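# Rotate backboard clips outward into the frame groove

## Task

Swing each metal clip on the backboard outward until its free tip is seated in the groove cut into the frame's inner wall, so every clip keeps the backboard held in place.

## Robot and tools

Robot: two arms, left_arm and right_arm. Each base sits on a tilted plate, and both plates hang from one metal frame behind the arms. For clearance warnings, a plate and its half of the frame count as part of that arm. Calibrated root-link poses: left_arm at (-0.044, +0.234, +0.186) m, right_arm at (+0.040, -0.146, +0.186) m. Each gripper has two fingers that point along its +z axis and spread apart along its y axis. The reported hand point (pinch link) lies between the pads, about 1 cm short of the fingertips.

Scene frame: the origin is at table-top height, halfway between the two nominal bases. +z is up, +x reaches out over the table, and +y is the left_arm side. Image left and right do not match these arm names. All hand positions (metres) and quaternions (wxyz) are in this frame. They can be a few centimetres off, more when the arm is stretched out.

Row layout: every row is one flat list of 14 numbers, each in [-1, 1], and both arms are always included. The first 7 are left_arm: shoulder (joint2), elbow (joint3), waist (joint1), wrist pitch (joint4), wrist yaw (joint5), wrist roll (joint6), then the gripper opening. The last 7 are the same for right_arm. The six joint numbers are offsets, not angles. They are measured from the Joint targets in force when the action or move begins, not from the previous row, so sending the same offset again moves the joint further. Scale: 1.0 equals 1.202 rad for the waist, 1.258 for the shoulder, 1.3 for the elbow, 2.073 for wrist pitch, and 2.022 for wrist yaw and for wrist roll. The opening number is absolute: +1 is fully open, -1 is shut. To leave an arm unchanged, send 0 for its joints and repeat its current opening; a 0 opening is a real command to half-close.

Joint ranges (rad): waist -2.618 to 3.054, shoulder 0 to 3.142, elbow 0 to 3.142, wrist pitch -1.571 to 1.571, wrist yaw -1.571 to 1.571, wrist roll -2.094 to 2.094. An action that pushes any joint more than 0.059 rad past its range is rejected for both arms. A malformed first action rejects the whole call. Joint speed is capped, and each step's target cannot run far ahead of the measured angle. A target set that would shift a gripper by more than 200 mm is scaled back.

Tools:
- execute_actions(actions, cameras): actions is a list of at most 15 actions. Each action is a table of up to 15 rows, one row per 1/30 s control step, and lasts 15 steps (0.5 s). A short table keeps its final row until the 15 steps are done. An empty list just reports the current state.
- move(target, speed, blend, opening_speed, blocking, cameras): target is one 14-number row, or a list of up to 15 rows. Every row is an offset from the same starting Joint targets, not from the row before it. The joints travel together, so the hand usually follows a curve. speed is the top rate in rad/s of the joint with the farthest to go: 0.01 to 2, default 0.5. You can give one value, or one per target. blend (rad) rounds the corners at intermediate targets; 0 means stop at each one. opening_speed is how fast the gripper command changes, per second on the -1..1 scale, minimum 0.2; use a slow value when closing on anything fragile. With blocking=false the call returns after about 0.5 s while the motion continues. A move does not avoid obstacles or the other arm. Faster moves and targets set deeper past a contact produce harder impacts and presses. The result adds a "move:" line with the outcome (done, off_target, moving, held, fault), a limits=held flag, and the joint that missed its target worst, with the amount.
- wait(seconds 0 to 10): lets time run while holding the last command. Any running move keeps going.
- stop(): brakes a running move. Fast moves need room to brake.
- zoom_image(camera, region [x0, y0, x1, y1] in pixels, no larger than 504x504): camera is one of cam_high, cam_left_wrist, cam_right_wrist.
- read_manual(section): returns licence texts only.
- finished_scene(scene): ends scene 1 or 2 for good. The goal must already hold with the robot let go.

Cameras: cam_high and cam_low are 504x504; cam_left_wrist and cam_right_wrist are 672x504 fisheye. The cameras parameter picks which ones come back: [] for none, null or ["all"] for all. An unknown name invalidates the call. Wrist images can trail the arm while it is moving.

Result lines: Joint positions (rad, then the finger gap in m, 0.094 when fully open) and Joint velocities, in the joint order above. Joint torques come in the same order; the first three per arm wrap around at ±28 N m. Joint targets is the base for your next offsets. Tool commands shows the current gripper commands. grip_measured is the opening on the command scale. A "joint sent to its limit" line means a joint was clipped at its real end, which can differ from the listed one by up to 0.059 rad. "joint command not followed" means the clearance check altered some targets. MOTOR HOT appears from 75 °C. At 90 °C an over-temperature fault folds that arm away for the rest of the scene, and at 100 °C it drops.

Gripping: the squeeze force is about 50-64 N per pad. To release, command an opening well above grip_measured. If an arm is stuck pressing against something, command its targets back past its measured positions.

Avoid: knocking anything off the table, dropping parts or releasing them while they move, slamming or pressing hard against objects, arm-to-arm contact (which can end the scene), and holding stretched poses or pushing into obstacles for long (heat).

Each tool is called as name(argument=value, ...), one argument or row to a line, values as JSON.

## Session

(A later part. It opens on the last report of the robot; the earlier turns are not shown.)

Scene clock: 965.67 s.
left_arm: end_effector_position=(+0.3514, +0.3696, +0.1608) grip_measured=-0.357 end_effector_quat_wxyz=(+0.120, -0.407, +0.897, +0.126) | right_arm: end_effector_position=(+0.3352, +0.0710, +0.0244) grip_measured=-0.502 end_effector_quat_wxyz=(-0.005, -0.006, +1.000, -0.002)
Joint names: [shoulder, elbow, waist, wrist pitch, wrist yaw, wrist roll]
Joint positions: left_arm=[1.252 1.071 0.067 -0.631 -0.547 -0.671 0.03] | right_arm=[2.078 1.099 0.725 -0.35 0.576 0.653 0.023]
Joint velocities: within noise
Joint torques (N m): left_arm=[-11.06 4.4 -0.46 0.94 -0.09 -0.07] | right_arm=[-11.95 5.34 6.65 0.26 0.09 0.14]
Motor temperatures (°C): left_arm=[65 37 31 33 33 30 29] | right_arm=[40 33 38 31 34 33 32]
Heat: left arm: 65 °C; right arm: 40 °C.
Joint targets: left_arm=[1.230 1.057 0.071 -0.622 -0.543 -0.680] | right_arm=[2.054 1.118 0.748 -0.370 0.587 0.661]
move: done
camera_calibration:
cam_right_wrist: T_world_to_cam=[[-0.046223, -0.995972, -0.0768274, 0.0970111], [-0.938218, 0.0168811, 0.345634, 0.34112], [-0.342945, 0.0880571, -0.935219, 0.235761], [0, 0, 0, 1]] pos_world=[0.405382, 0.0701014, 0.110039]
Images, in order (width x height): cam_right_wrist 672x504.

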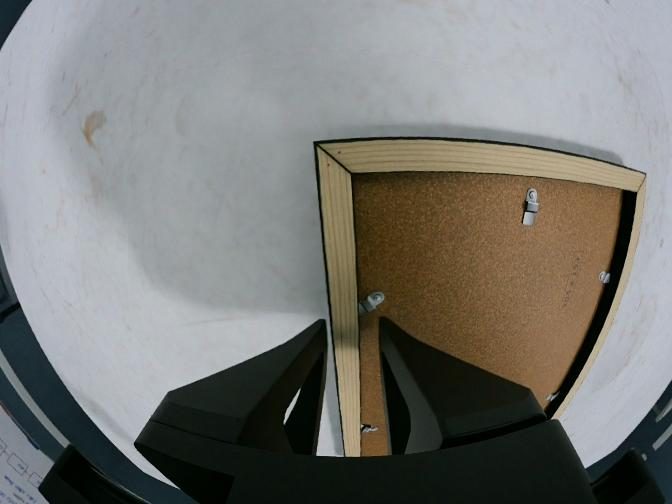

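move(
  target=[0,0,0,0,0,0,-0.36,0.0485,-0.023,-0.0333,0.0314,-0.0099,-0.0198,-0.5],
  speed=0.04,
  cameras=["cam_right_wrist"],
)

zoom_image(
  camera="cam_right_wrist",
  region=[250, 220, 450, 370],
)

Scene clock: 997.30 s.
left_arm: end_effector_position=(+0.3514, +0.3696, +0.1608) grip_measured=-0.357 end_effector_quat_wxyz=(+0.120, -0.407, +0.897, +0.126) | right_arm: end_effector_position=(+0.3366, +0.0727, +0.0191) grip_measured=-0.502 end_effector_quat_wxyz=(-0.002, -0.010, +1.000, +0.001)
Joint names: [shoulder, elbow, waist, wrist pitch, wrist yaw, wrist roll]
Joint positions: left_arm=[1.252 1.071 0.067 -0.631 -0.547 -0.671 0.03] | right_arm=[2.092 1.099 0.717 -0.322 0.571 0.63 0.023]
Joint velocities: within noise
Joint torques (N m): left_arm=[-11.03 4.4 -0.49 0.95 -0.09 -0.07] | right_arm=[-7.43 2.69 4.19 0.6 -0.04 -0.08]
Motor temperatures (°C): left_arm=[65 37 31 33 33 30 29] | right_arm=[46 33 38 31 34 33 31]
Heat: left arm: 65 °C; right arm: 46 °C.
Joint targets: left_arm=[1.230 1.057 0.071 -0.622 -0.543 -0.680] | right_arm=[2.115 1.088 0.708 -0.305 0.567 0.621]
move: done
camera_calibration:
cam_right_wrist: T_world_to_cam=[[-0.0370457, -0.995778, -0.0839872, 0.0953957], [-0.939933, 0.00618143, 0.341304, 0.345634], [-0.339344, 0.0915861, -0.936193, 0.229735], [0, 0, 0, 1]] pos_world=[0.406366, 0.0718159, 0.105122]
Images, in order (width x height): cam_right_wrist 672x504.

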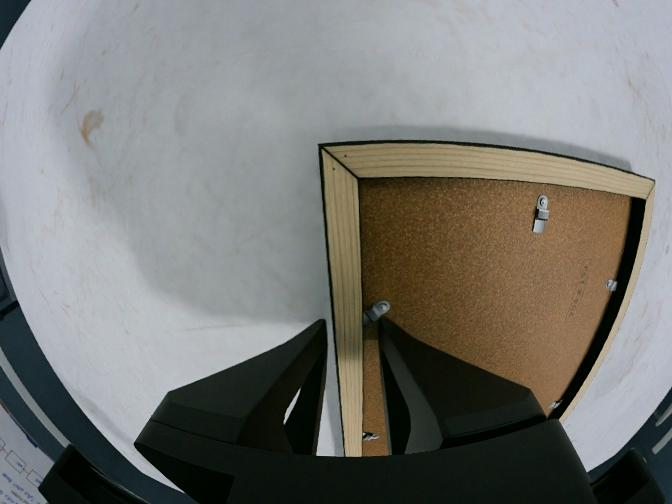

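Scaled by 2.520 from the camera's 672x504 image, which has a finer 960x720 frame.

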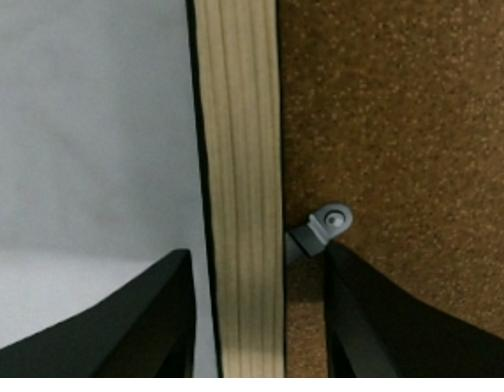

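move(
  target=[0,0,0,0,0,0,-0.36,0.0048,0.0125,0.029,-0.0072,0.0064,0.0035,-0.745],
  speed=0.02,
  opening_speed=0.2,
  cameras=["cam_right_wrist"],
)

zoom_image(
  camera="cam_right_wrist",
  region=[250, 220, 450, 370],
)

Scene clock: 1012.77 s.
left_arm: end_effector_position=(+0.3514, +0.3696, +0.1608) grip_measured=-0.357 end_effector_quat_wxyz=(+0.120, -0.407, +0.897, +0.126) | right_arm: end_effector_position=(+0.3364, +0.0746, +0.0189) grip_measured=-0.737 end_effector_quat_wxyz=(-0.002, -0.010, +1.000, +0.004)
Joint names: [shoulder, elbow, waist, wrist pitch, wrist yaw, wrist roll]
Joint positions: left_arm=[1.252 1.071 0.067 -0.631 -0.547 -0.671 0.03] | right_arm=[2.094 1.099 0.719 -0.316 0.568 0.629 0.012]
Joint velocities: within noise
Joint torques (N m): left_arm=[-11.03 4.38 -0.47 0.95 -0.08 -0.06] | right_arm=[-7.19 3.99 6.75 0.4 0.09 0.02]
Motor temperatures (°C): left_arm=[65 37 31 33 33 30 29] | right_arm=[42 32 37 31 34 33 31]
Heat: left arm: 65 °C; right arm: 42 °C.
Joint targets: left_arm=[1.230 1.057 0.071 -0.622 -0.543 -0.680] | right_arm=[2.121 1.104 0.743 -0.320 0.579 0.628]
move: done
camera_calibration:
cam_right_wrist: T_world_to_cam=[[-0.0367141, -0.995321, -0.0893723, 0.0971643], [-0.940345, 0.00413911, 0.340197, 0.345825], [-0.338236, 0.0965308, -0.936097, 0.228526], [0, 0, 0, 1]] pos_world=[0.406058, 0.0732185, 0.104958]
Images, in order (width x height): cam_right_wrist 672x504.

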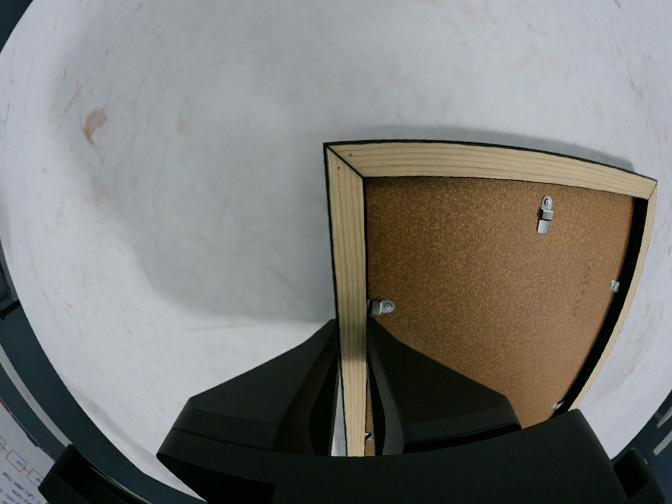

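Scaled by 2.520 from the camera's 672x504 image, which has a finer 960x720 frame.

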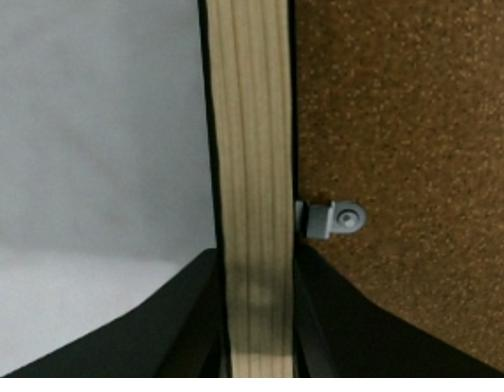

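move(
  target=[
    [0,0,0,0,0,0,-0.36,0,0,0,0,0,0,-0.6],
    [0,0,0,0,0,0,-0.36,-0.116,0.0115,0.041,-0.077,0.0064,0.041,-0.6],
    [0,0,0,0,0,0,-0.36,-0.411,-0.0515,-0.084,-0.177,-0.009,-0.069,-0.6],
  ],
  speed=[0.1,0.12,0.3],
  blend=[0,0.03,0],
  cameras=["cam_right_wrist","cam_high"],
)

zoom_image(
  camera="cam_right_wrist",
  region=[220, 200, 520, 425],
)

Scene clock: 1026.40 s.
left_arm: end_effector_position=(+0.3514, +0.3696, +0.1608) grip_measured=-0.357 end_effector_quat_wxyz=(+0.120, -0.407, +0.897, +0.126) | right_arm: end_effector_position=(+0.3795, -0.0141, +0.1240) grip_measured=-0.602 end_effector_quat_wxyz=(+0.015, -0.028, +1.000, +0.003)
Joint names: [shoulder, elbow, waist, wrist pitch, wrist yaw, wrist roll]
Joint positions: left_arm=[1.252 1.071 0.067 -0.631 -0.547 -0.671 0.03] | right_arm=[1.623 1.054 0.648 -0.667 0.566 0.498 0.019]
Joint velocities: within noise
Joint torques (N m): left_arm=[-11.04 4.38 -0.49 0.94 -0.09 -0.06] | right_arm=[-9.85 3.64 2.97 0.34 -0.03 -0.11]
Motor temperatures (°C): left_arm=[65 37 31 33 33 30 29] | right_arm=[42 32 38 31 34 33 32]
Heat: left arm: 65 °C; right arm: 42 °C.
Joint targets: left_arm=[1.230 1.057 0.071 -0.622 -0.543 -0.680] | right_arm=[1.604 1.037 0.642 -0.687 0.561 0.489]
move: done
camera_calibration:
cam_right_wrist: T_world_to_cam=[[0.000318014, -0.995965, -0.0897461, 0.00590029], [-0.950827, -0.0280975, 0.308445, 0.358407], [-0.309722, 0.0852349, -0.946999, 0.340446], [0, 0, 0, 1]] pos_world=[0.446225, -0.0130711, 0.212383]
Images, in order (width x height): cam_high 504x504, cam_right_wrist 672x504.

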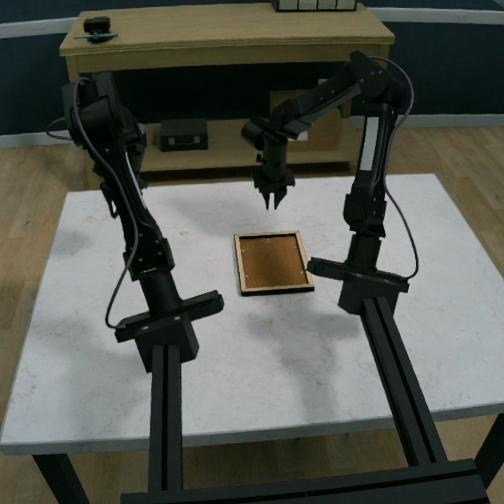

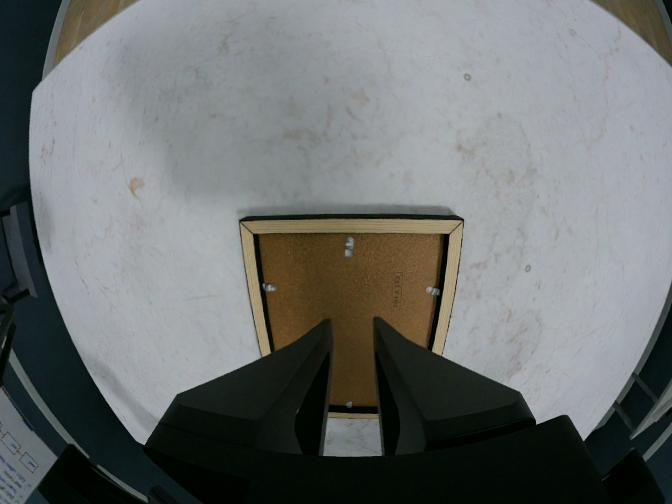

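Scaled by 1.680 from the camera's 672x504 image, which has a finer 960x720 frame.

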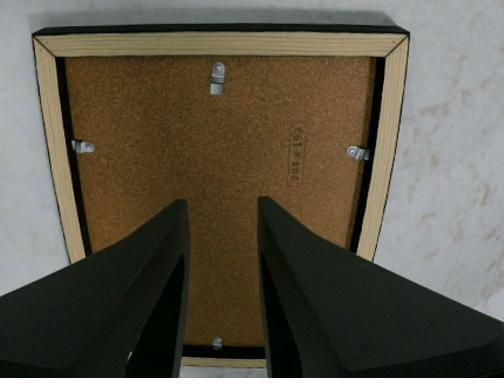

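move(
  target=[0,0,0,0,0,0,-0.36,0.212,-0.0023,-0.0957,0.1447,-0.0242,-0.0326,-0.62],
  speed=0.25,
  cameras=["cam_right_wrist"],
)

zoom_image(
  camera="cam_right_wrist",
  region=[250, 220, 450, 370],
)

Scene clock: 1081.80 s.
left_arm: end_effector_position=(+0.3514, +0.3696, +0.1608) grip_measured=-0.357 end_effector_quat_wxyz=(+0.120, -0.407, +0.897, +0.126) | right_arm: end_effector_position=(+0.3817, -0.0041, +0.0443) grip_measured=-0.618 end_effector_quat_wxyz=(-0.002, -0.008, +1.000, +0.000)
Joint names: [shoulder, elbow, waist, wrist pitch, wrist yaw, wrist roll]
Joint positions: left_arm=[1.252 1.071 0.067 -0.631 -0.547 -0.671 0.03] | right_arm=[1.852 1.046 0.534 -0.404 0.518 0.431 0.018]
Joint velocities: within noise
Joint torques (N m): left_arm=[-11.04 4.38 -0.49 0.94 -0.08 -0.07] | right_arm=[-7.73 3.14 3.36 0.65 -0.02 -0.12]
Motor temperatures (°C): left_arm=[65 37 31 33 33 30 29] | right_arm=[43 32 36 31 34 33 31]
Heat: left arm: 65 °C; right arm: 43 °C.
Joint targets: left_arm=[1.230 1.057 0.071 -0.622 -0.543 -0.680] | right_arm=[1.871 1.035 0.527 -0.387 0.513 0.423]
move: done
camera_calibration:
cam_right_wrist: T_world_to_cam=[[-0.0415353, -0.995784, -0.0817815, 0.0242983], [-0.940176, 0.0112512, 0.340502, 0.380089], [-0.338146, 0.0910319, -0.93668, 0.275244], [0, 0, 0, 1]] pos_world=[0.451433, -0.00513656, 0.130381]
Images, in order (width x height): cam_right_wrist 672x504.

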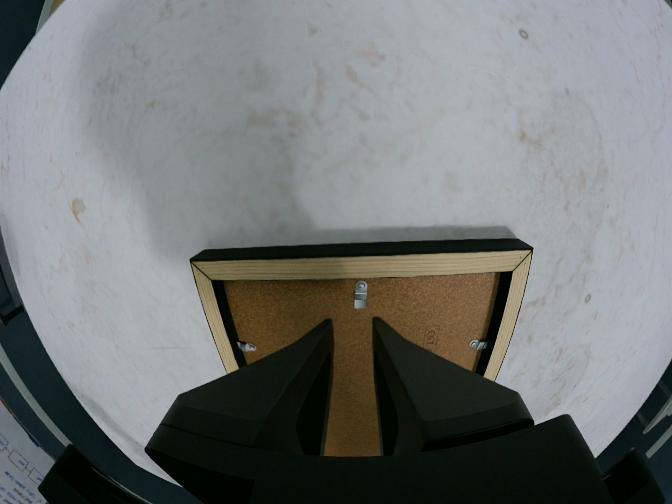

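Scaled by 2.520 from the camera's 672x504 image, which has a finer 960x720 frame.

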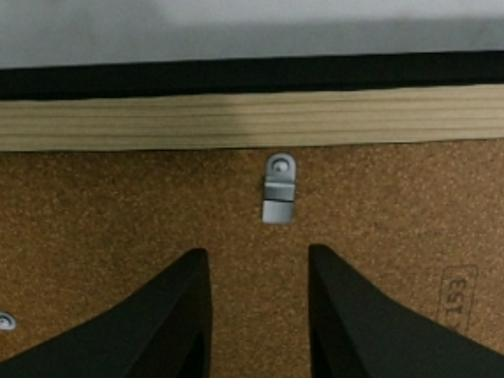

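move(
  target=[0,0,0,0,0,0,-0.36,0.0231,0.0008,-0.0287,0.0232,-0.0064,-0.0168,-0.62],
  speed=0.06,
  cameras=["cam_right_wrist"],
)

zoom_image(
  camera="cam_right_wrist",
  region=[250, 220, 450, 370],
)

Scene clock: 1154.97 s.
left_arm: end_effector_position=(+0.3514, +0.3696, +0.1608) grip_measured=-0.357 end_effector_quat_wxyz=(+0.120, -0.407, +0.897, +0.126) | right_arm: end_effector_position=(+0.3864, -0.0083, +0.0320) grip_measured=-0.618 end_effector_quat_wxyz=(+0.000, -0.006, +1.000, +0.001)
Joint names: [shoulder, elbow, waist, wrist pitch, wrist yaw, wrist roll]
Joint positions: left_arm=[1.252 1.071 0.067 -0.631 -0.547 -0.671 0.03] | right_arm=[1.877 1.046 0.5 -0.356 0.505 0.398 0.018]
Joint velocities: within noise
Joint torques (N m): left_arm=[-11.07 4.4 -0.5 0.94 -0.09 -0.07] | right_arm=[-7.47 2.89 3.14 0.58 -0.09 -0.05]
Motor temperatures (°C): left_arm=[65 37 31 33 33 30 29] | right_arm=[40 32 36 31 34 33 31]
Heat: left arm: 65 °C; right arm: 40 °C.
Joint targets: left_arm=[1.230 1.057 0.071 -0.622 -0.543 -0.680] | right_arm=[1.900 1.036 0.492 -0.339 0.499 0.389]
move: done
camera_calibration:
cam_right_wrist: T_world_to_cam=[[-0.0460929, -0.995354, -0.0845336, 0.0211527], [-0.94144, 0.0149884, 0.336847, 0.389357], [-0.334015, 0.0951096, -0.937757, 0.264156], [0, 0, 0, 1]] pos_world=[0.455764, -0.00990518, 0.118348]
Images, in order (width x height): cam_right_wrist 672x504.

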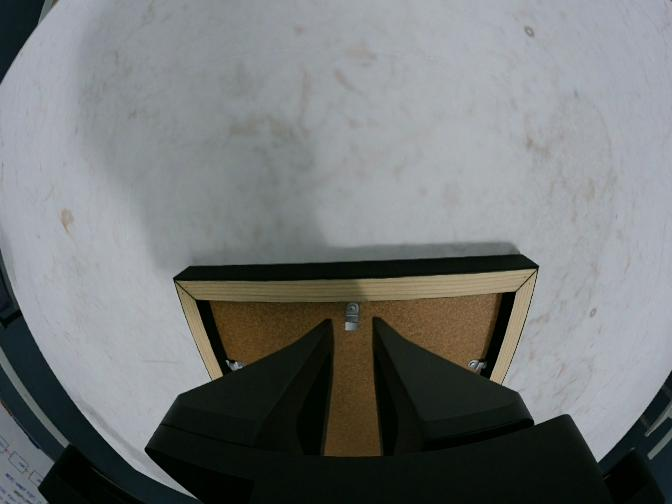

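Scaled by 2.520 from the camera's 672x504 image, which has a finer 960x720 frame.

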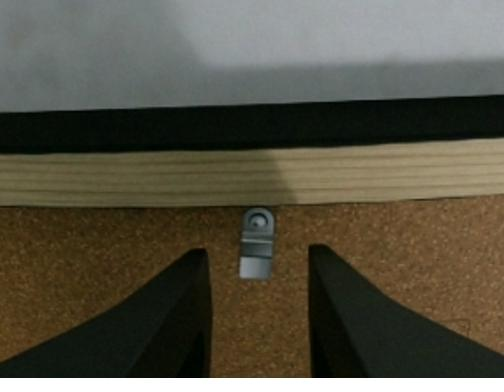

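move(
  target=[0,0,0,0,0,0,-0.36,0.0231,-0.0046,-0.0158,0.0232,-0.0035,-0.0089,-0.62],
  speed=0.025,
  cameras=["cam_right_wrist"],
)

zoom_image(
  camera="cam_right_wrist",
  region=[290, 270, 410, 360],
)

Scene clock: 1168.90 s.
left_arm: end_effector_position=(+0.3514, +0.3696, +0.1608) grip_measured=-0.357 end_effector_quat_wxyz=(+0.120, -0.407, +0.897, +0.126) | right_arm: end_effector_position=(+0.3885, -0.0084, +0.0214) grip_measured=-0.618 end_effector_quat_wxyz=(+0.003, -0.003, +1.000, +0.003)
Joint names: [shoulder, elbow, waist, wrist pitch, wrist yaw, wrist roll]
Joint positions: left_arm=[1.252 1.071 0.067 -0.631 -0.547 -0.671 0.03] | right_arm=[1.905 1.046 0.482 -0.312 0.497 0.38 0.018]
Joint velocities: within noise
Joint torques (N m): left_arm=[-11.03 4.37 -0.5 0.94 -0.09 -0.07] | right_arm=[-7.41 2.44 3.19 0.66 -0.05 -0.16]
Motor temperatures (°C): left_arm=[65 37 31 33 33 30 29] | right_arm=[41 32 35 31 34 33 31]
Heat: left arm: 65 °C; right arm: 41 °C.
Joint targets: left_arm=[1.230 1.057 0.071 -0.622 -0.543 -0.680] | right_arm=[1.929 1.030 0.473 -0.290 0.492 0.371]
move: done
camera_calibration:
cam_right_wrist: T_world_to_cam=[[-0.0499277, -0.994881, -0.087855, 0.0218112], [-0.94314, 0.0180215, 0.331906, 0.395727], [-0.328624, 0.0994309, -0.939212, 0.25294], [0, 0, 0, 1]] pos_world=[0.457437, -0.0105821, 0.108137]
Images, in order (width x height): cam_right_wrist 672x504.

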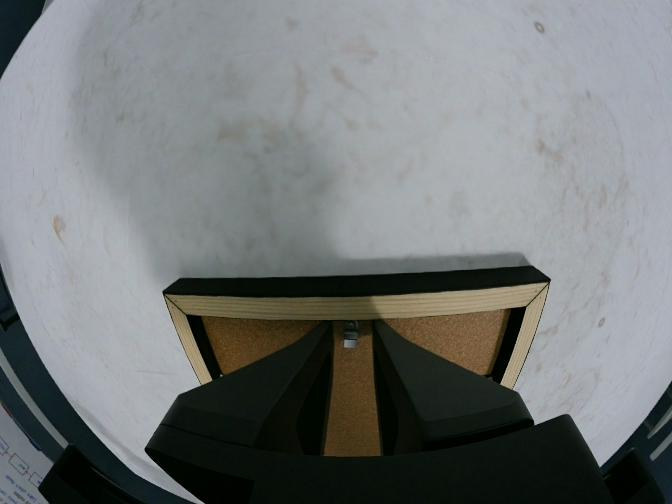

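Scaled by 4.200 from the camera's 672x504 image, which has a finer 960x720 frame.

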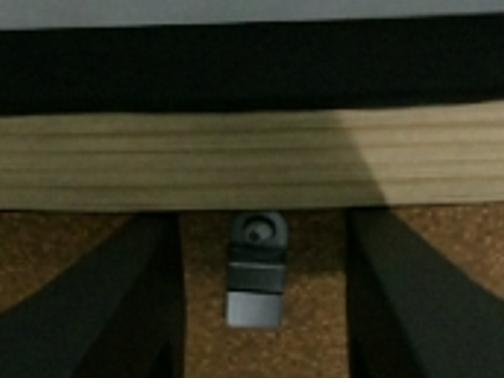

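move(
  target=[0,0,0,0,0,0,-0.36,0.004,-0.0092,-0.0033,0.0082,-0.001,-0.0015,-0.62],
  speed=0.02,
  cameras=["cam_right_wrist"],
)

zoom_image(
  camera="cam_right_wrist",
  region=[290, 270, 410, 360],
)

Scene clock: 1187.40 s.
left_arm: end_effector_position=(+0.3514, +0.3696, +0.1608) grip_measured=-0.357 end_effector_quat_wxyz=(+0.120, -0.407, +0.897, +0.126) | right_arm: end_effector_position=(+0.3855, -0.0095, +0.0180) grip_measured=-0.618 end_effector_quat_wxyz=(+0.002, -0.003, +1.000, +0.002)
Joint names: [shoulder, elbow, waist, wrist pitch, wrist yaw, wrist roll]
Joint positions: left_arm=[1.252 1.071 0.067 -0.631 -0.547 -0.671 0.03] | right_arm=[1.909 1.032 0.478 -0.292 0.496 0.376 0.018]
Joint velocities: within noise
Joint torques (N m): left_arm=[-11.03 4.41 -0.46 0.94 -0.09 -0.07] | right_arm=[-7.42 2.67 3.22 0.59 -0.08 -0.12]
Motor temperatures (°C): left_arm=[66 37 31 33 33 30 29] | right_arm=[41 32 35 31 34 33 31]
Heat: left arm: 66 °C; right arm: 41 °C.
Joint targets: left_arm=[1.230 1.057 0.071 -0.622 -0.543 -0.680] | right_arm=[1.934 1.017 0.469 -0.274 0.491 0.368]
move: done
camera_calibration:
cam_right_wrist: T_world_to_cam=[[-0.050486, -0.994923, -0.0870608, 0.0204689], [-0.942934, 0.0187568, 0.332451, 0.393897], [-0.32913, 0.0988767, -0.939094, 0.249047], [0, 0, 0, 1]] pos_world=[0.454421, -0.0116482, 0.104709]
Images, in order (width x height): cam_right_wrist 672x504.

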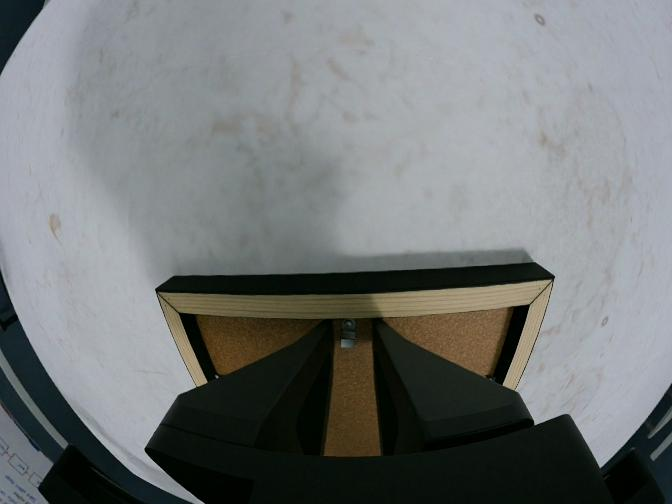

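Scaled by 4.200 from the camera's 672x504 image, which has a finer 960x720 frame.

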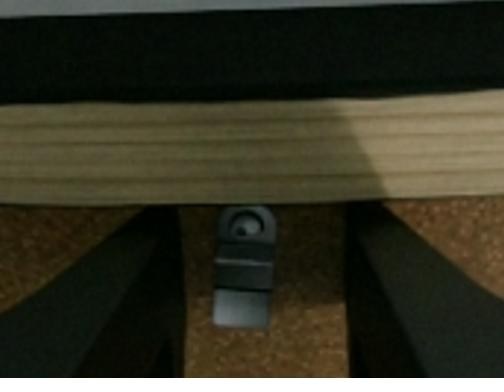

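move(
  target=[0,0,0,0,0,0,-0.36,0.0035,0.0,0.020,0,0.002,0.004,-0.74],
  speed=0.02,
  opening_speed=0.2,
  cameras=["cam_right_wrist"],
)

zoom_image(
  camera="cam_right_wrist",
  region=[290, 270, 410, 360],
)

Scene clock: 1200.83 s.
left_arm: end_effector_position=(+0.3514, +0.3696, +0.1608) grip_measured=-0.357 end_effector_quat_wxyz=(+0.120, -0.407, +0.897, +0.126) | right_arm: end_effector_position=(+0.3856, -0.0094, +0.0181) grip_measured=-0.738 end_effector_quat_wxyz=(+0.003, -0.003, +1.000, +0.003)
Joint names: [shoulder, elbow, waist, wrist pitch, wrist yaw, wrist roll]
Joint positions: left_arm=[1.252 1.071 0.067 -0.631 -0.547 -0.671 0.03] | right_arm=[1.909 1.032 0.478 -0.291 0.496 0.376 0.012]
Joint velocities: within noise
Joint torques (N m): left_arm=[-11.04 4.38 -0.47 0.95 -0.09 -0.07] | right_arm=[-6.86 2.54 4.94 0.59 -0.02 -0.03]
Motor temperatures (°C): left_arm=[66 37 31 33 33 30 29] | right_arm=[41 32 35 31 34 33 31]
Heat: left arm: 66 °C; right arm: 41 °C.
Joint targets: left_arm=[1.230 1.057 0.071 -0.622 -0.543 -0.680] | right_arm=[1.938 1.017 0.493 -0.274 0.495 0.376]
move: done
camera_calibration:
cam_right_wrist: T_world_to_cam=[[-0.0504155, -0.994902, -0.0873413, 0.0205196], [-0.943141, 0.0186583, 0.331868, 0.394137], [-0.328547, 0.0991065, -0.939274, 0.248875], [0, 0, 0, 1]] pos_world=[0.454528, -0.011604, 0.104752]
Images, in order (width x height): cam_right_wrist 672x504.

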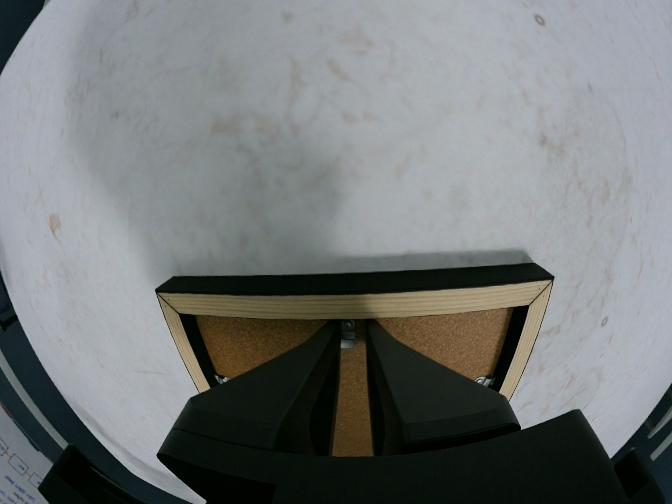

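Scaled by 4.200 from the camera's 672x504 image, which has a finer 960x720 frame.

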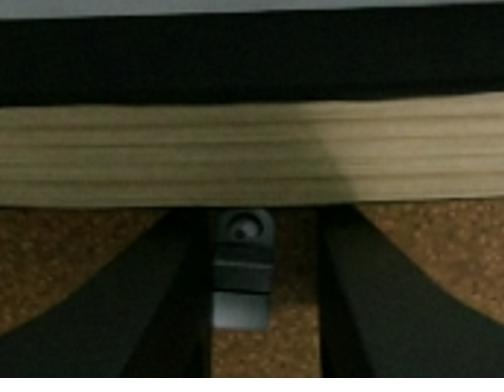

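move(
  target=[0,0,0,0,0,0,-0.36,0.001,0.0,0.010,0,0.0,0.001,-0.74],
  speed=0.02,
  cameras=["cam_right_wrist"],
)

zoom_image(
  camera="cam_right_wrist",
  region=[290, 270, 410, 360],
)

Scene clock: 1206.90 s.
left_arm: end_effector_position=(+0.3514, +0.3696, +0.1608) grip_measured=-0.357 end_effector_quat_wxyz=(+0.120, -0.407, +0.897, +0.126) | right_arm: end_effector_position=(+0.3842, -0.0066, +0.0180) grip_measured=-0.738 end_effector_quat_wxyz=(+0.002, -0.007, +1.000, +0.004)
Joint names: [shoulder, elbow, waist, wrist pitch, wrist yaw, wrist roll]
Joint positions: left_arm=[1.252 1.071 0.067 -0.631 -0.547 -0.671 0.03] | right_arm=[1.913 1.032 0.485 -0.29 0.496 0.376 0.012]
Joint velocities: within noise
Joint torques (N m): left_arm=[-11.06 4.38 -0.47 0.95 -0.09 -0.06] | right_arm=[-7.23 2.56 5.5 0.59 0.02 0.02]
Motor temperatures (°C): left_arm=[66 37 31 33 33 30 29] | right_arm=[41 32 36 31 34 33 31]
Heat: left arm: 66 °C; right arm: 41 °C.
Joint targets: left_arm=[1.230 1.057 0.071 -0.622 -0.543 -0.680] | right_arm=[1.939 1.017 0.506 -0.274 0.495 0.378]
move: done
camera_calibration:
cam_right_wrist: T_world_to_cam=[[-0.0434799, -0.995004, -0.0898688, 0.020613], [-0.943027, 0.0111745, 0.332529, 0.392647], [-0.329864, 0.099207, -0.938801, 0.248621], [0, 0, 0, 1]] pos_world=[0.453184, -0.00854254, 0.104691]
Images, in order (width x height): cam_right_wrist 672x504.

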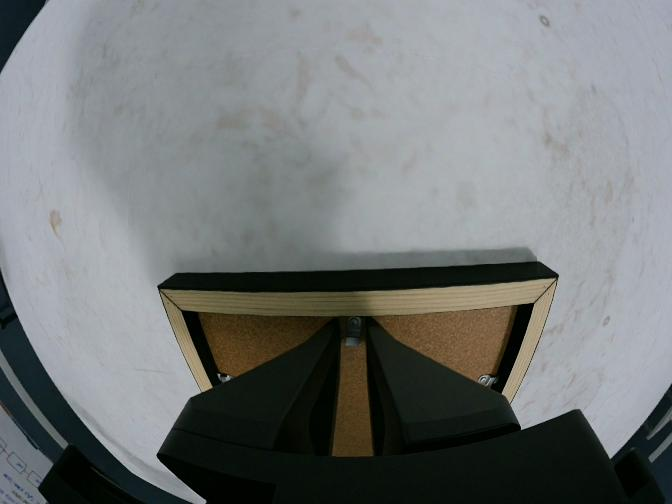

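Scaled by 4.200 from the camera's 672x504 image, which has a finer 960x720 frame.

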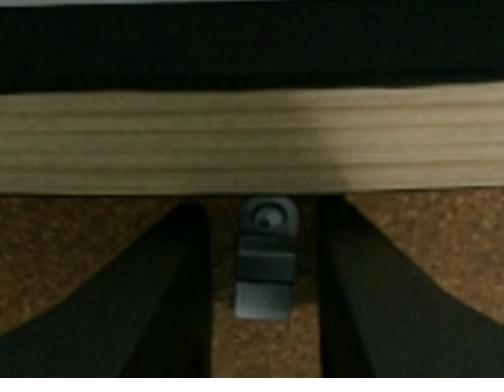

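move(
  target=[0,0,0,0,0,0,-0.36,0,0,0,0,0,0,-0.89],
  opening_speed=0.2,
  cameras=["cam_right_wrist"],
)

zoom_image(
  camera="cam_right_wrist",
  region=[290, 270, 410, 360],
)

Scene clock: 1212.90 s.
left_arm: end_effector_position=(+0.3514, +0.3696, +0.1608) grip_measured=-0.357 end_effector_quat_wxyz=(+0.120, -0.407, +0.897, +0.126) | right_arm: end_effector_position=(+0.3842, -0.0065, +0.0181) grip_measured=-0.885 end_effector_quat_wxyz=(+0.002, -0.007, +1.000, +0.004)
Joint names: [shoulder, elbow, waist, wrist pitch, wrist yaw, wrist roll]
Joint positions: left_arm=[1.252 1.071 0.067 -0.631 -0.547 -0.671 0.03] | right_arm=[1.913 1.032 0.485 -0.29 0.496 0.376 0.005]
Joint velocities: within noise
Joint torques (N m): left_arm=[-11.03 4.38 -0.49 0.95 -0.1 -0.07] | right_arm=[-7.2 2.56 5.41 0.61 -0.02 -0.01]
Motor temperatures (°C): left_arm=[66 37 31 33 33 30 29] | right_arm=[41 32 36 31 34 33 31]
Heat: left arm: 66 °C; right arm: 41 °C.
Joint targets: left_arm=[1.230 1.057 0.071 -0.622 -0.543 -0.680] | right_arm=[1.939 1.017 0.505 -0.274 0.494 0.378]
move: done
camera_calibration:
cam_right_wrist: T_world_to_cam=[[-0.0431631, -0.995, -0.0900715, 0.0206388], [-0.943064, 0.0108167, 0.332436, 0.392614], [-0.329799, 0.0992921, -0.938815, 0.248633], [0, 0, 0, 1]] pos_world=[0.45315, -0.00839854, 0.104761]
Images, in order (width x height): cam_right_wrist 672x504.

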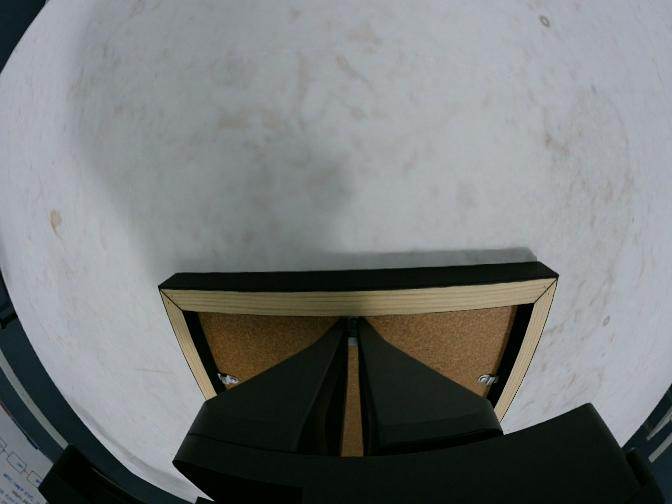

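Scaled by 4.200 from the camera's 672x504 image, which has a finer 960x720 frame.

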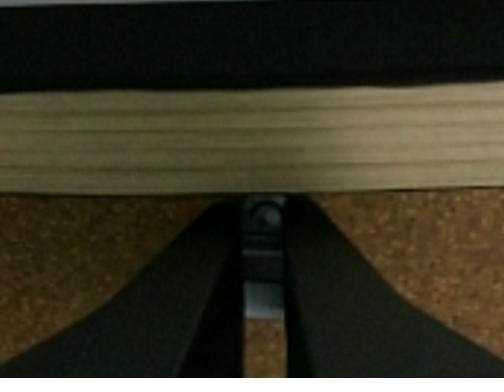

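move(
  target=[
    [0,0,0,0,0,0,-0.36,0.0045,0.0277,0.0038,-0.0167,0.0054,0.265,-0.89],
    [0,0,0,0,0,0,-0.36,0.0086,0.0365,0.0058,-0.0193,0.006,0.525,-0.89],
  ],
  speed=0.25,
  blend=[0.1,0],
  cameras=["cam_right_wrist"],
)

zoom_image(
  camera="cam_right_wrist",
  region=[250, 220, 450, 370],
)

Scene clock: 1279.53 s.
left_arm: end_effector_position=(+0.3514, +0.3696, +0.1608) grip_measured=-0.357 end_effector_quat_wxyz=(+0.120, -0.407, +0.897, +0.126) | right_arm: end_effector_position=(+0.3858, -0.0032, +0.0182) grip_measured=-0.885 end_effector_quat_wxyz=(-0.001, +0.494, +0.870, +0.004)
Joint names: [shoulder, elbow, waist, wrist pitch, wrist yaw, wrist roll]
Joint positions: left_arm=[1.252 1.071 0.067 -0.631 -0.547 -0.671 0.03] | right_arm=[1.923 1.048 0.492 -0.301 0.498 1.43 0.005]
Joint velocities: within noise
Joint torques (N m): left_arm=[-11.08 4.37 -0.49 0.95 -0.09 -0.06] | right_arm=[-7.27 5.16 5.61 0.31 0.08 0.13]
Motor temperatures (°C): left_arm=[66 36 31 33 33 30 29] | right_arm=[39 32 37 31 34 33 31]
Heat: left arm: 66 °C; right arm: 39 °C.
Joint targets: left_arm=[1.230 1.057 0.071 -0.622 -0.543 -0.680] | right_arm=[1.950 1.065 0.512 -0.314 0.507 1.439]
move: done
camera_calibration:
cam_right_wrist: T_world_to_cam=[[-0.883662, -0.45971, -0.0883637, 0.349955], [-0.46038, 0.819227, 0.341931, 0.210228], [-0.0847988, 0.342832, -0.935562, 0.155112], [0, 0, 0, 1]] pos_world=[0.419181, -0.0645242, 0.104157]
Images, in order (width x height): cam_right_wrist 672x504.

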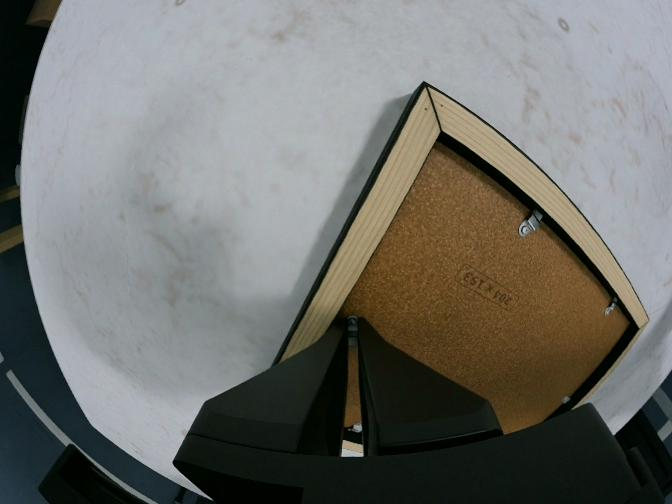

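Scaled by 2.520 from the camera's 672x504 image, which has a finer 960x720 frame.

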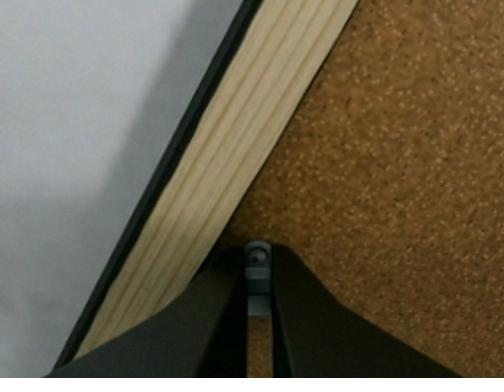

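move(
  target=[0,0,0,0,0,0,-0.36,0.0028,0.0095,-0.0005,-0.0027,-0.0005,0.259,-0.89],
  speed=0.25,
  cameras=["cam_right_wrist"],
)

zoom_image(
  camera="cam_right_wrist",
  region=[250, 220, 450, 370],
)

Scene clock: 1292.40 s.
left_arm: end_effector_position=(+0.3514, +0.3696, +0.1608) grip_measured=-0.357 end_effector_quat_wxyz=(+0.120, -0.407, +0.897, +0.126) | right_arm: end_effector_position=(+0.3884, -0.0021, +0.0183) grip_measured=-0.885 end_effector_quat_wxyz=(-0.001, +0.702, +0.712, +0.005)
Joint names: [shoulder, elbow, waist, wrist pitch, wrist yaw, wrist roll]
Joint positions: left_arm=[1.252 1.071 0.067 -0.631 -0.547 -0.671 0.03] | right_arm=[1.928 1.059 0.492 -0.306 0.498 1.954 0.005]
Joint velocities: within noise
Joint torques (N m): left_arm=[-11.07 4.38 -0.49 0.95 -0.09 -0.06] | right_arm=[-7.31 5.56 5.59 0.32 0.09 0.08]
Motor temperatures (°C): left_arm=[66 36 31 33 33 30 29] | right_arm=[40 32 37 31 34 33 31]
Heat: left arm: 66 °C; right arm: 40 °C.
Joint targets: left_arm=[1.230 1.057 0.071 -0.622 -0.543 -0.680] | right_arm=[1.954 1.077 0.512 -0.319 0.506 1.963]
move: done
camera_calibration:
cam_right_wrist: T_world_to_cam=[[-0.995269, 0.0450533, -0.0860805, 0.397111], [0.0126526, 0.938543, 0.344929, 0.0270163], [0.0963304, 0.342208, -0.934673, 0.0846841], [0, 0, 0, 1]] pos_world=[0.386733, -0.0722267, 0.104017]
Images, in order (width x height): cam_right_wrist 672x504.

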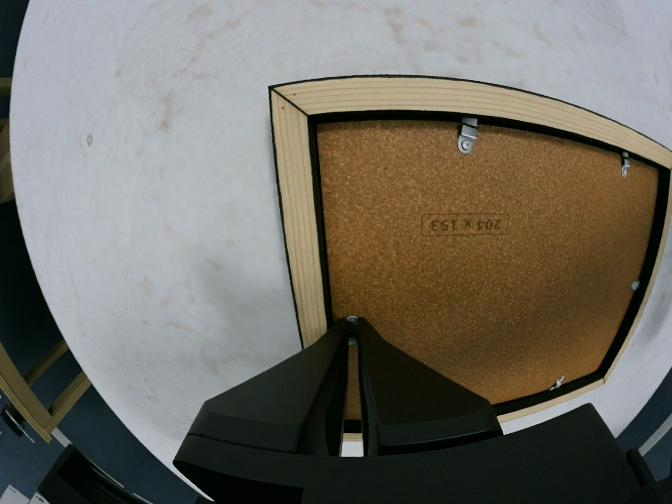

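Scaled by 2.520 from the camera's 672x504 image, which has a finer 960x720 frame.

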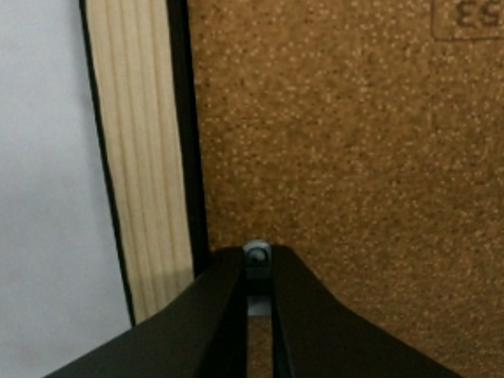

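move(
  target=[
    [0,0,0,0,0,0,-0.36,0,0,0,0,0,0,-0.83],
    [0,0,0,0,0,0,-0.36,-0.0866,0.0123,0.0275,-0.0569,0.0109,0.0232,-0.83],
    [0,0,0,0,0,0,-0.36,-0.031,0.0569,0.0275,-0.0695,0.0109,0.0257,-0.36],
  ],
  speed=[0.05,0.05,0.1],
  cameras=["cam_right_wrist"],
)

zoom_image(
  camera="cam_right_wrist",
  region=[250, 220, 450, 370],
)

Scene clock: 1342.97 s.
left_arm: end_effector_position=(+0.3514, +0.3696, +0.1608) grip_measured=-0.357 end_effector_quat_wxyz=(+0.120, -0.407, +0.897, +0.126) | right_arm: end_effector_position=(+0.4013, +0.0010, +0.0432) grip_measured=-0.362 end_effector_quat_wxyz=(+0.000, +0.709, +0.705, +0.002)
Joint names: [shoulder, elbow, waist, wrist pitch, wrist yaw, wrist roll]
Joint positions: left_arm=[1.252 1.071 0.067 -0.631 -0.547 -0.671 0.03] | right_arm=[1.892 1.134 0.523 -0.438 0.515 2.008 0.03]
Joint velocities: within noise
Joint torques (N m): left_arm=[-11.03 4.38 -0.49 0.95 -0.1 -0.07] | right_arm=[-7.62 5.64 5.79 0.23 0.12 0.13]
Motor temperatures (°C): left_arm=[66 36 31 33 33 30 29] | right_arm=[41 32 37 31 34 33 31]
Heat: left arm: 66 °C; right arm: 41 °C.
Joint targets: left_arm=[1.230 1.057 0.071 -0.622 -0.543 -0.680] | right_arm=[1.915 1.151 0.545 -0.463 0.527 2.015]
move: done
camera_calibration:
cam_right_wrist: T_world_to_cam=[[-0.994505, 0.0623728, -0.0840852, 0.411588], [0.0303525, 0.940437, 0.338609, 0.0084535], [0.100197, 0.334196, -0.937163, 0.104235], [0, 0, 0, 1]] pos_world=[0.398625, -0.0684567, 0.129431]
Images, in order (width x height): cam_right_wrist 672x504.

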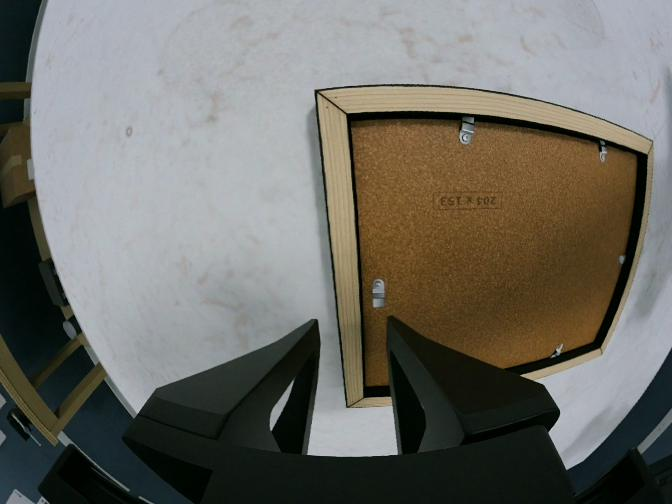

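Scaled by 2.520 from the camera's 672x504 image, which has a finer 960x720 frame.

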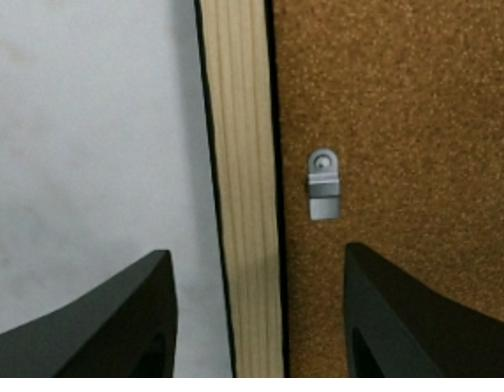

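move(
  target=[0,0,0,0,0,0,-0.36,0.0437,-0.0338,-0.0474,0.0642,-0.0173,-0.0297,-0.36],
  speed=0.08,
  cameras=["cam_right_wrist"],
)

zoom_image(
  camera="cam_right_wrist",
  region=[250, 220, 450, 370],
)

Scene clock: 1366.67 s.
left_arm: end_effector_position=(+0.3514, +0.3696, +0.1608) grip_measured=-0.357 end_effector_quat_wxyz=(+0.120, -0.407, +0.897, +0.126) | right_arm: end_effector_position=(+0.4017, +0.0046, +0.0216) grip_measured=-0.362 end_effector_quat_wxyz=(-0.002, +0.706, +0.708, +0.010)
Joint names: [shoulder, elbow, waist, wrist pitch, wrist yaw, wrist roll]
Joint positions: left_arm=[1.252 1.071 0.067 -0.631 -0.547 -0.671 0.03] | right_arm=[1.946 1.121 0.496 -0.341 0.495 1.964 0.03]
Joint velocities: within noise
Joint torques (N m): left_arm=[-11.04 4.41 -0.49 0.95 -0.1 -0.06] | right_arm=[-7.94 2.97 3.37 0.53 0 -0.13]
Motor temperatures (°C): left_arm=[66 36 31 33 33 30 29] | right_arm=[41 33 37 31 34 33 31]
Heat: left arm: 66 °C; right arm: 41 °C.
Joint targets: left_arm=[1.230 1.057 0.071 -0.622 -0.543 -0.680] | right_arm=[1.970 1.107 0.488 -0.330 0.492 1.955]
move: done
camera_calibration:
cam_right_wrist: T_world_to_cam=[[-0.994152, 0.0556427, -0.0925538, 0.410024], [0.0195433, 0.935589, 0.352548, 0.0164509], [0.106209, 0.348678, -0.931205, 0.0800784], [0, 0, 0, 1]] pos_world=[0.3988, -0.0661277, 0.106719]
Images, in order (width x height): cam_right_wrist 672x504.

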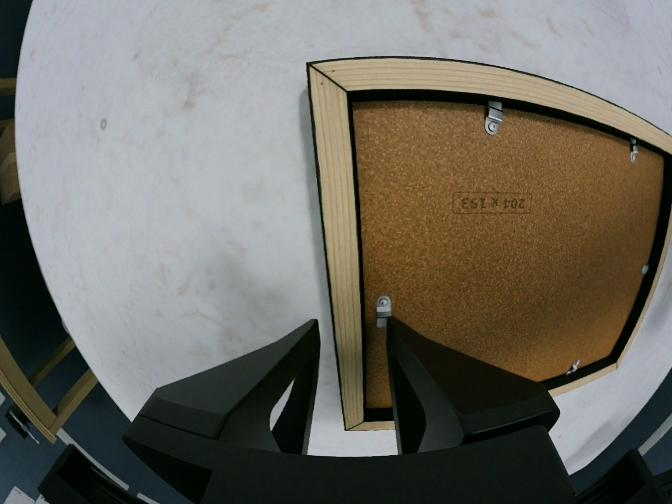

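Scaled by 2.520 from the camera's 672x504 image, which has a finer 960x720 frame.

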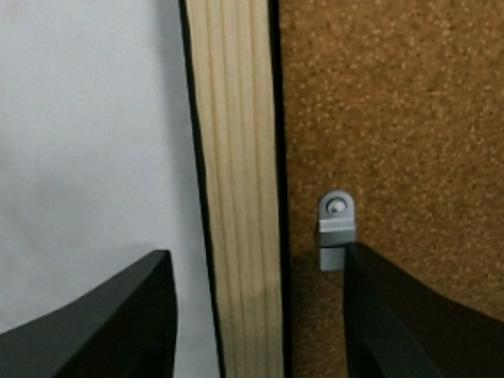

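move(
  target=[
    [0,0,0,0,0,0,-0.36,-0.003,-0.018,0,0.0055,0,-0.0084,-0.28],
    [0,0,0,0,0,0,-0.36,0.0016,-0.0208,-0.0042,0.015,-0.0035,-0.0084,-0.28],
  ],
  speed=0.03,
  cameras=["cam_right_wrist"],
)

zoom_image(
  camera="cam_right_wrist",
  region=[250, 220, 450, 370],
)

Scene clock: 1389.80 s.
left_arm: end_effector_position=(+0.3514, +0.3696, +0.1608) grip_measured=-0.357 end_effector_quat_wxyz=(+0.120, -0.407, +0.897, +0.126) | right_arm: end_effector_position=(+0.3968, +0.0043, +0.0183) grip_measured=-0.282 end_effector_quat_wxyz=(-0.004, +0.701, +0.713, +0.011)
Joint names: [shoulder, elbow, waist, wrist pitch, wrist yaw, wrist roll]
Joint positions: left_arm=[1.252 1.071 0.067 -0.631 -0.547 -0.671 0.03] | right_arm=[1.946 1.098 0.494 -0.316 0.489 1.946 0.034]
Joint velocities: within noise
Joint torques (N m): left_arm=[-11.02 4.41 -0.53 0.94 -0.08 -0.06] | right_arm=[-7.61 2.22 3.4 0.58 -0.05 -0.1]
Motor temperatures (°C): left_arm=[66 36 31 33 33 30 29] | right_arm=[40 32 36 31 34 33 31]
Heat: left arm: 66 °C; right arm: 40 °C.
Joint targets: left_arm=[1.230 1.057 0.071 -0.622 -0.543 -0.680] | right_arm=[1.972 1.080 0.483 -0.299 0.486 1.938]
move: done
camera_calibration:
cam_right_wrist: T_world_to_cam=[[-0.994954, 0.041567, -0.091312, 0.405231], [0.00630289, 0.934234, 0.356604, 0.023239], [0.10013, 0.354229, -0.929783, 0.0800239], [0, 0, 0, 1]] pos_world=[0.395027, -0.0669017, 0.10312]
Images, in order (width x height): cam_right_wrist 672x504.

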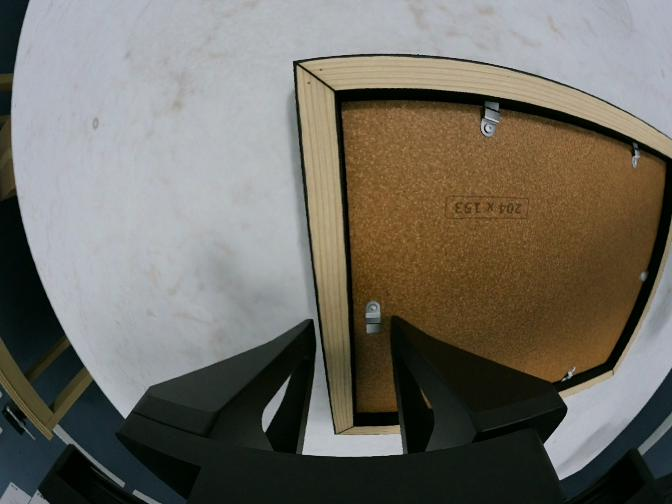

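Scaled by 2.520 from the camera's 672x504 image, which has a finer 960x720 frame.

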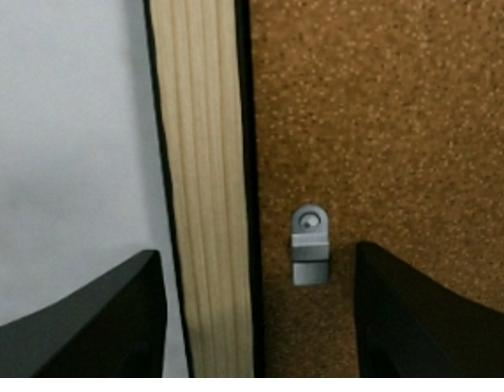

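move(
  target=[0,0,0,0,0,0,-0.36,0.0016,0.0315,-0.0017,-0.0106,0,-0.001,-0.575],
  speed=0.02,
  opening_speed=0.25,
  cameras=["cam_right_wrist"],
)

zoom_image(
  camera="cam_right_wrist",
  region=[250, 220, 450, 370],
)

Scene clock: 1404.23 s.
left_arm: end_effector_position=(+0.3514, +0.3696, +0.1608) grip_measured=-0.357 end_effector_quat_wxyz=(+0.120, -0.407, +0.897, +0.126) | right_arm: end_effector_position=(+0.4005, +0.0059, +0.0183) grip_measured=-0.573 end_effector_quat_wxyz=(-0.003, +0.703, +0.711, +0.017)
Joint names: [shoulder, elbow, waist, wrist pitch, wrist yaw, wrist roll]
Joint positions: left_arm=[1.252 1.071 0.067 -0.631 -0.547 -0.671 0.03] | right_arm=[1.947 1.103 0.492 -0.306 0.485 1.945 0.02]
Joint velocities: within noise
Joint torques (N m): left_arm=[-11.04 4.4 -0.49 0.95 -0.09 -0.08] | right_arm=[-7.69 5.48 3.3 0.38 0.01 -0.15]
Motor temperatures (°C): left_arm=[66 36 31 33 33 30 29] | right_arm=[40 32 36 31 34 33 31]
Heat: left arm: 66 °C; right arm: 40 °C.
Joint targets: left_arm=[1.230 1.057 0.071 -0.622 -0.543 -0.680] | right_arm=[1.974 1.121 0.481 -0.321 0.485 1.936]
move: done
camera_calibration:
cam_right_wrist: T_world_to_cam=[[-0.993838, 0.0487373, -0.0995499, 0.408488], [0.00919757, 0.931306, 0.364123, 0.0203821], [0.110458, 0.360963, -0.926015, 0.0748563], [0, 0, 0, 1]] pos_world=[0.397516, -0.065911, 0.102562]
Images, in order (width x height): cam_right_wrist 672x504.

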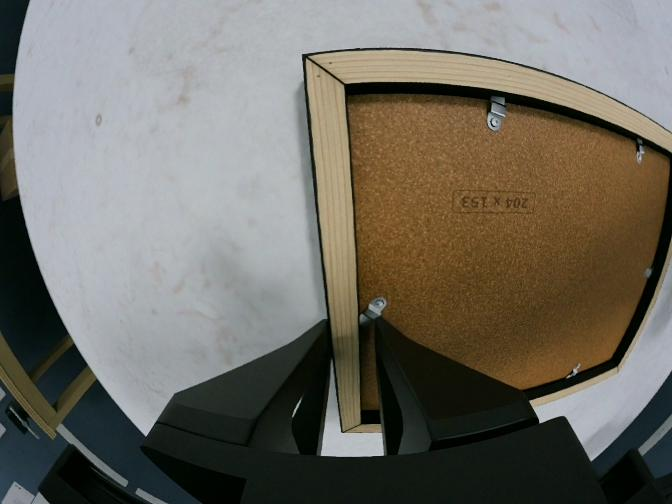

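Scaled by 2.520 from the camera's 672x504 image, which has a finer 960x720 frame.

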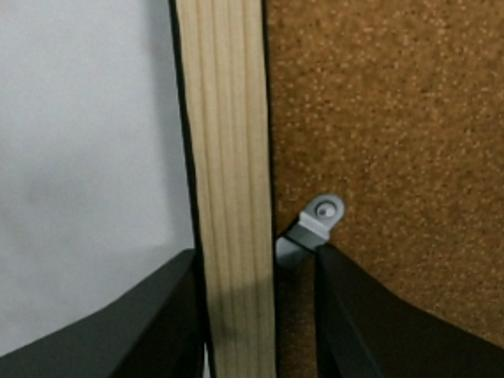

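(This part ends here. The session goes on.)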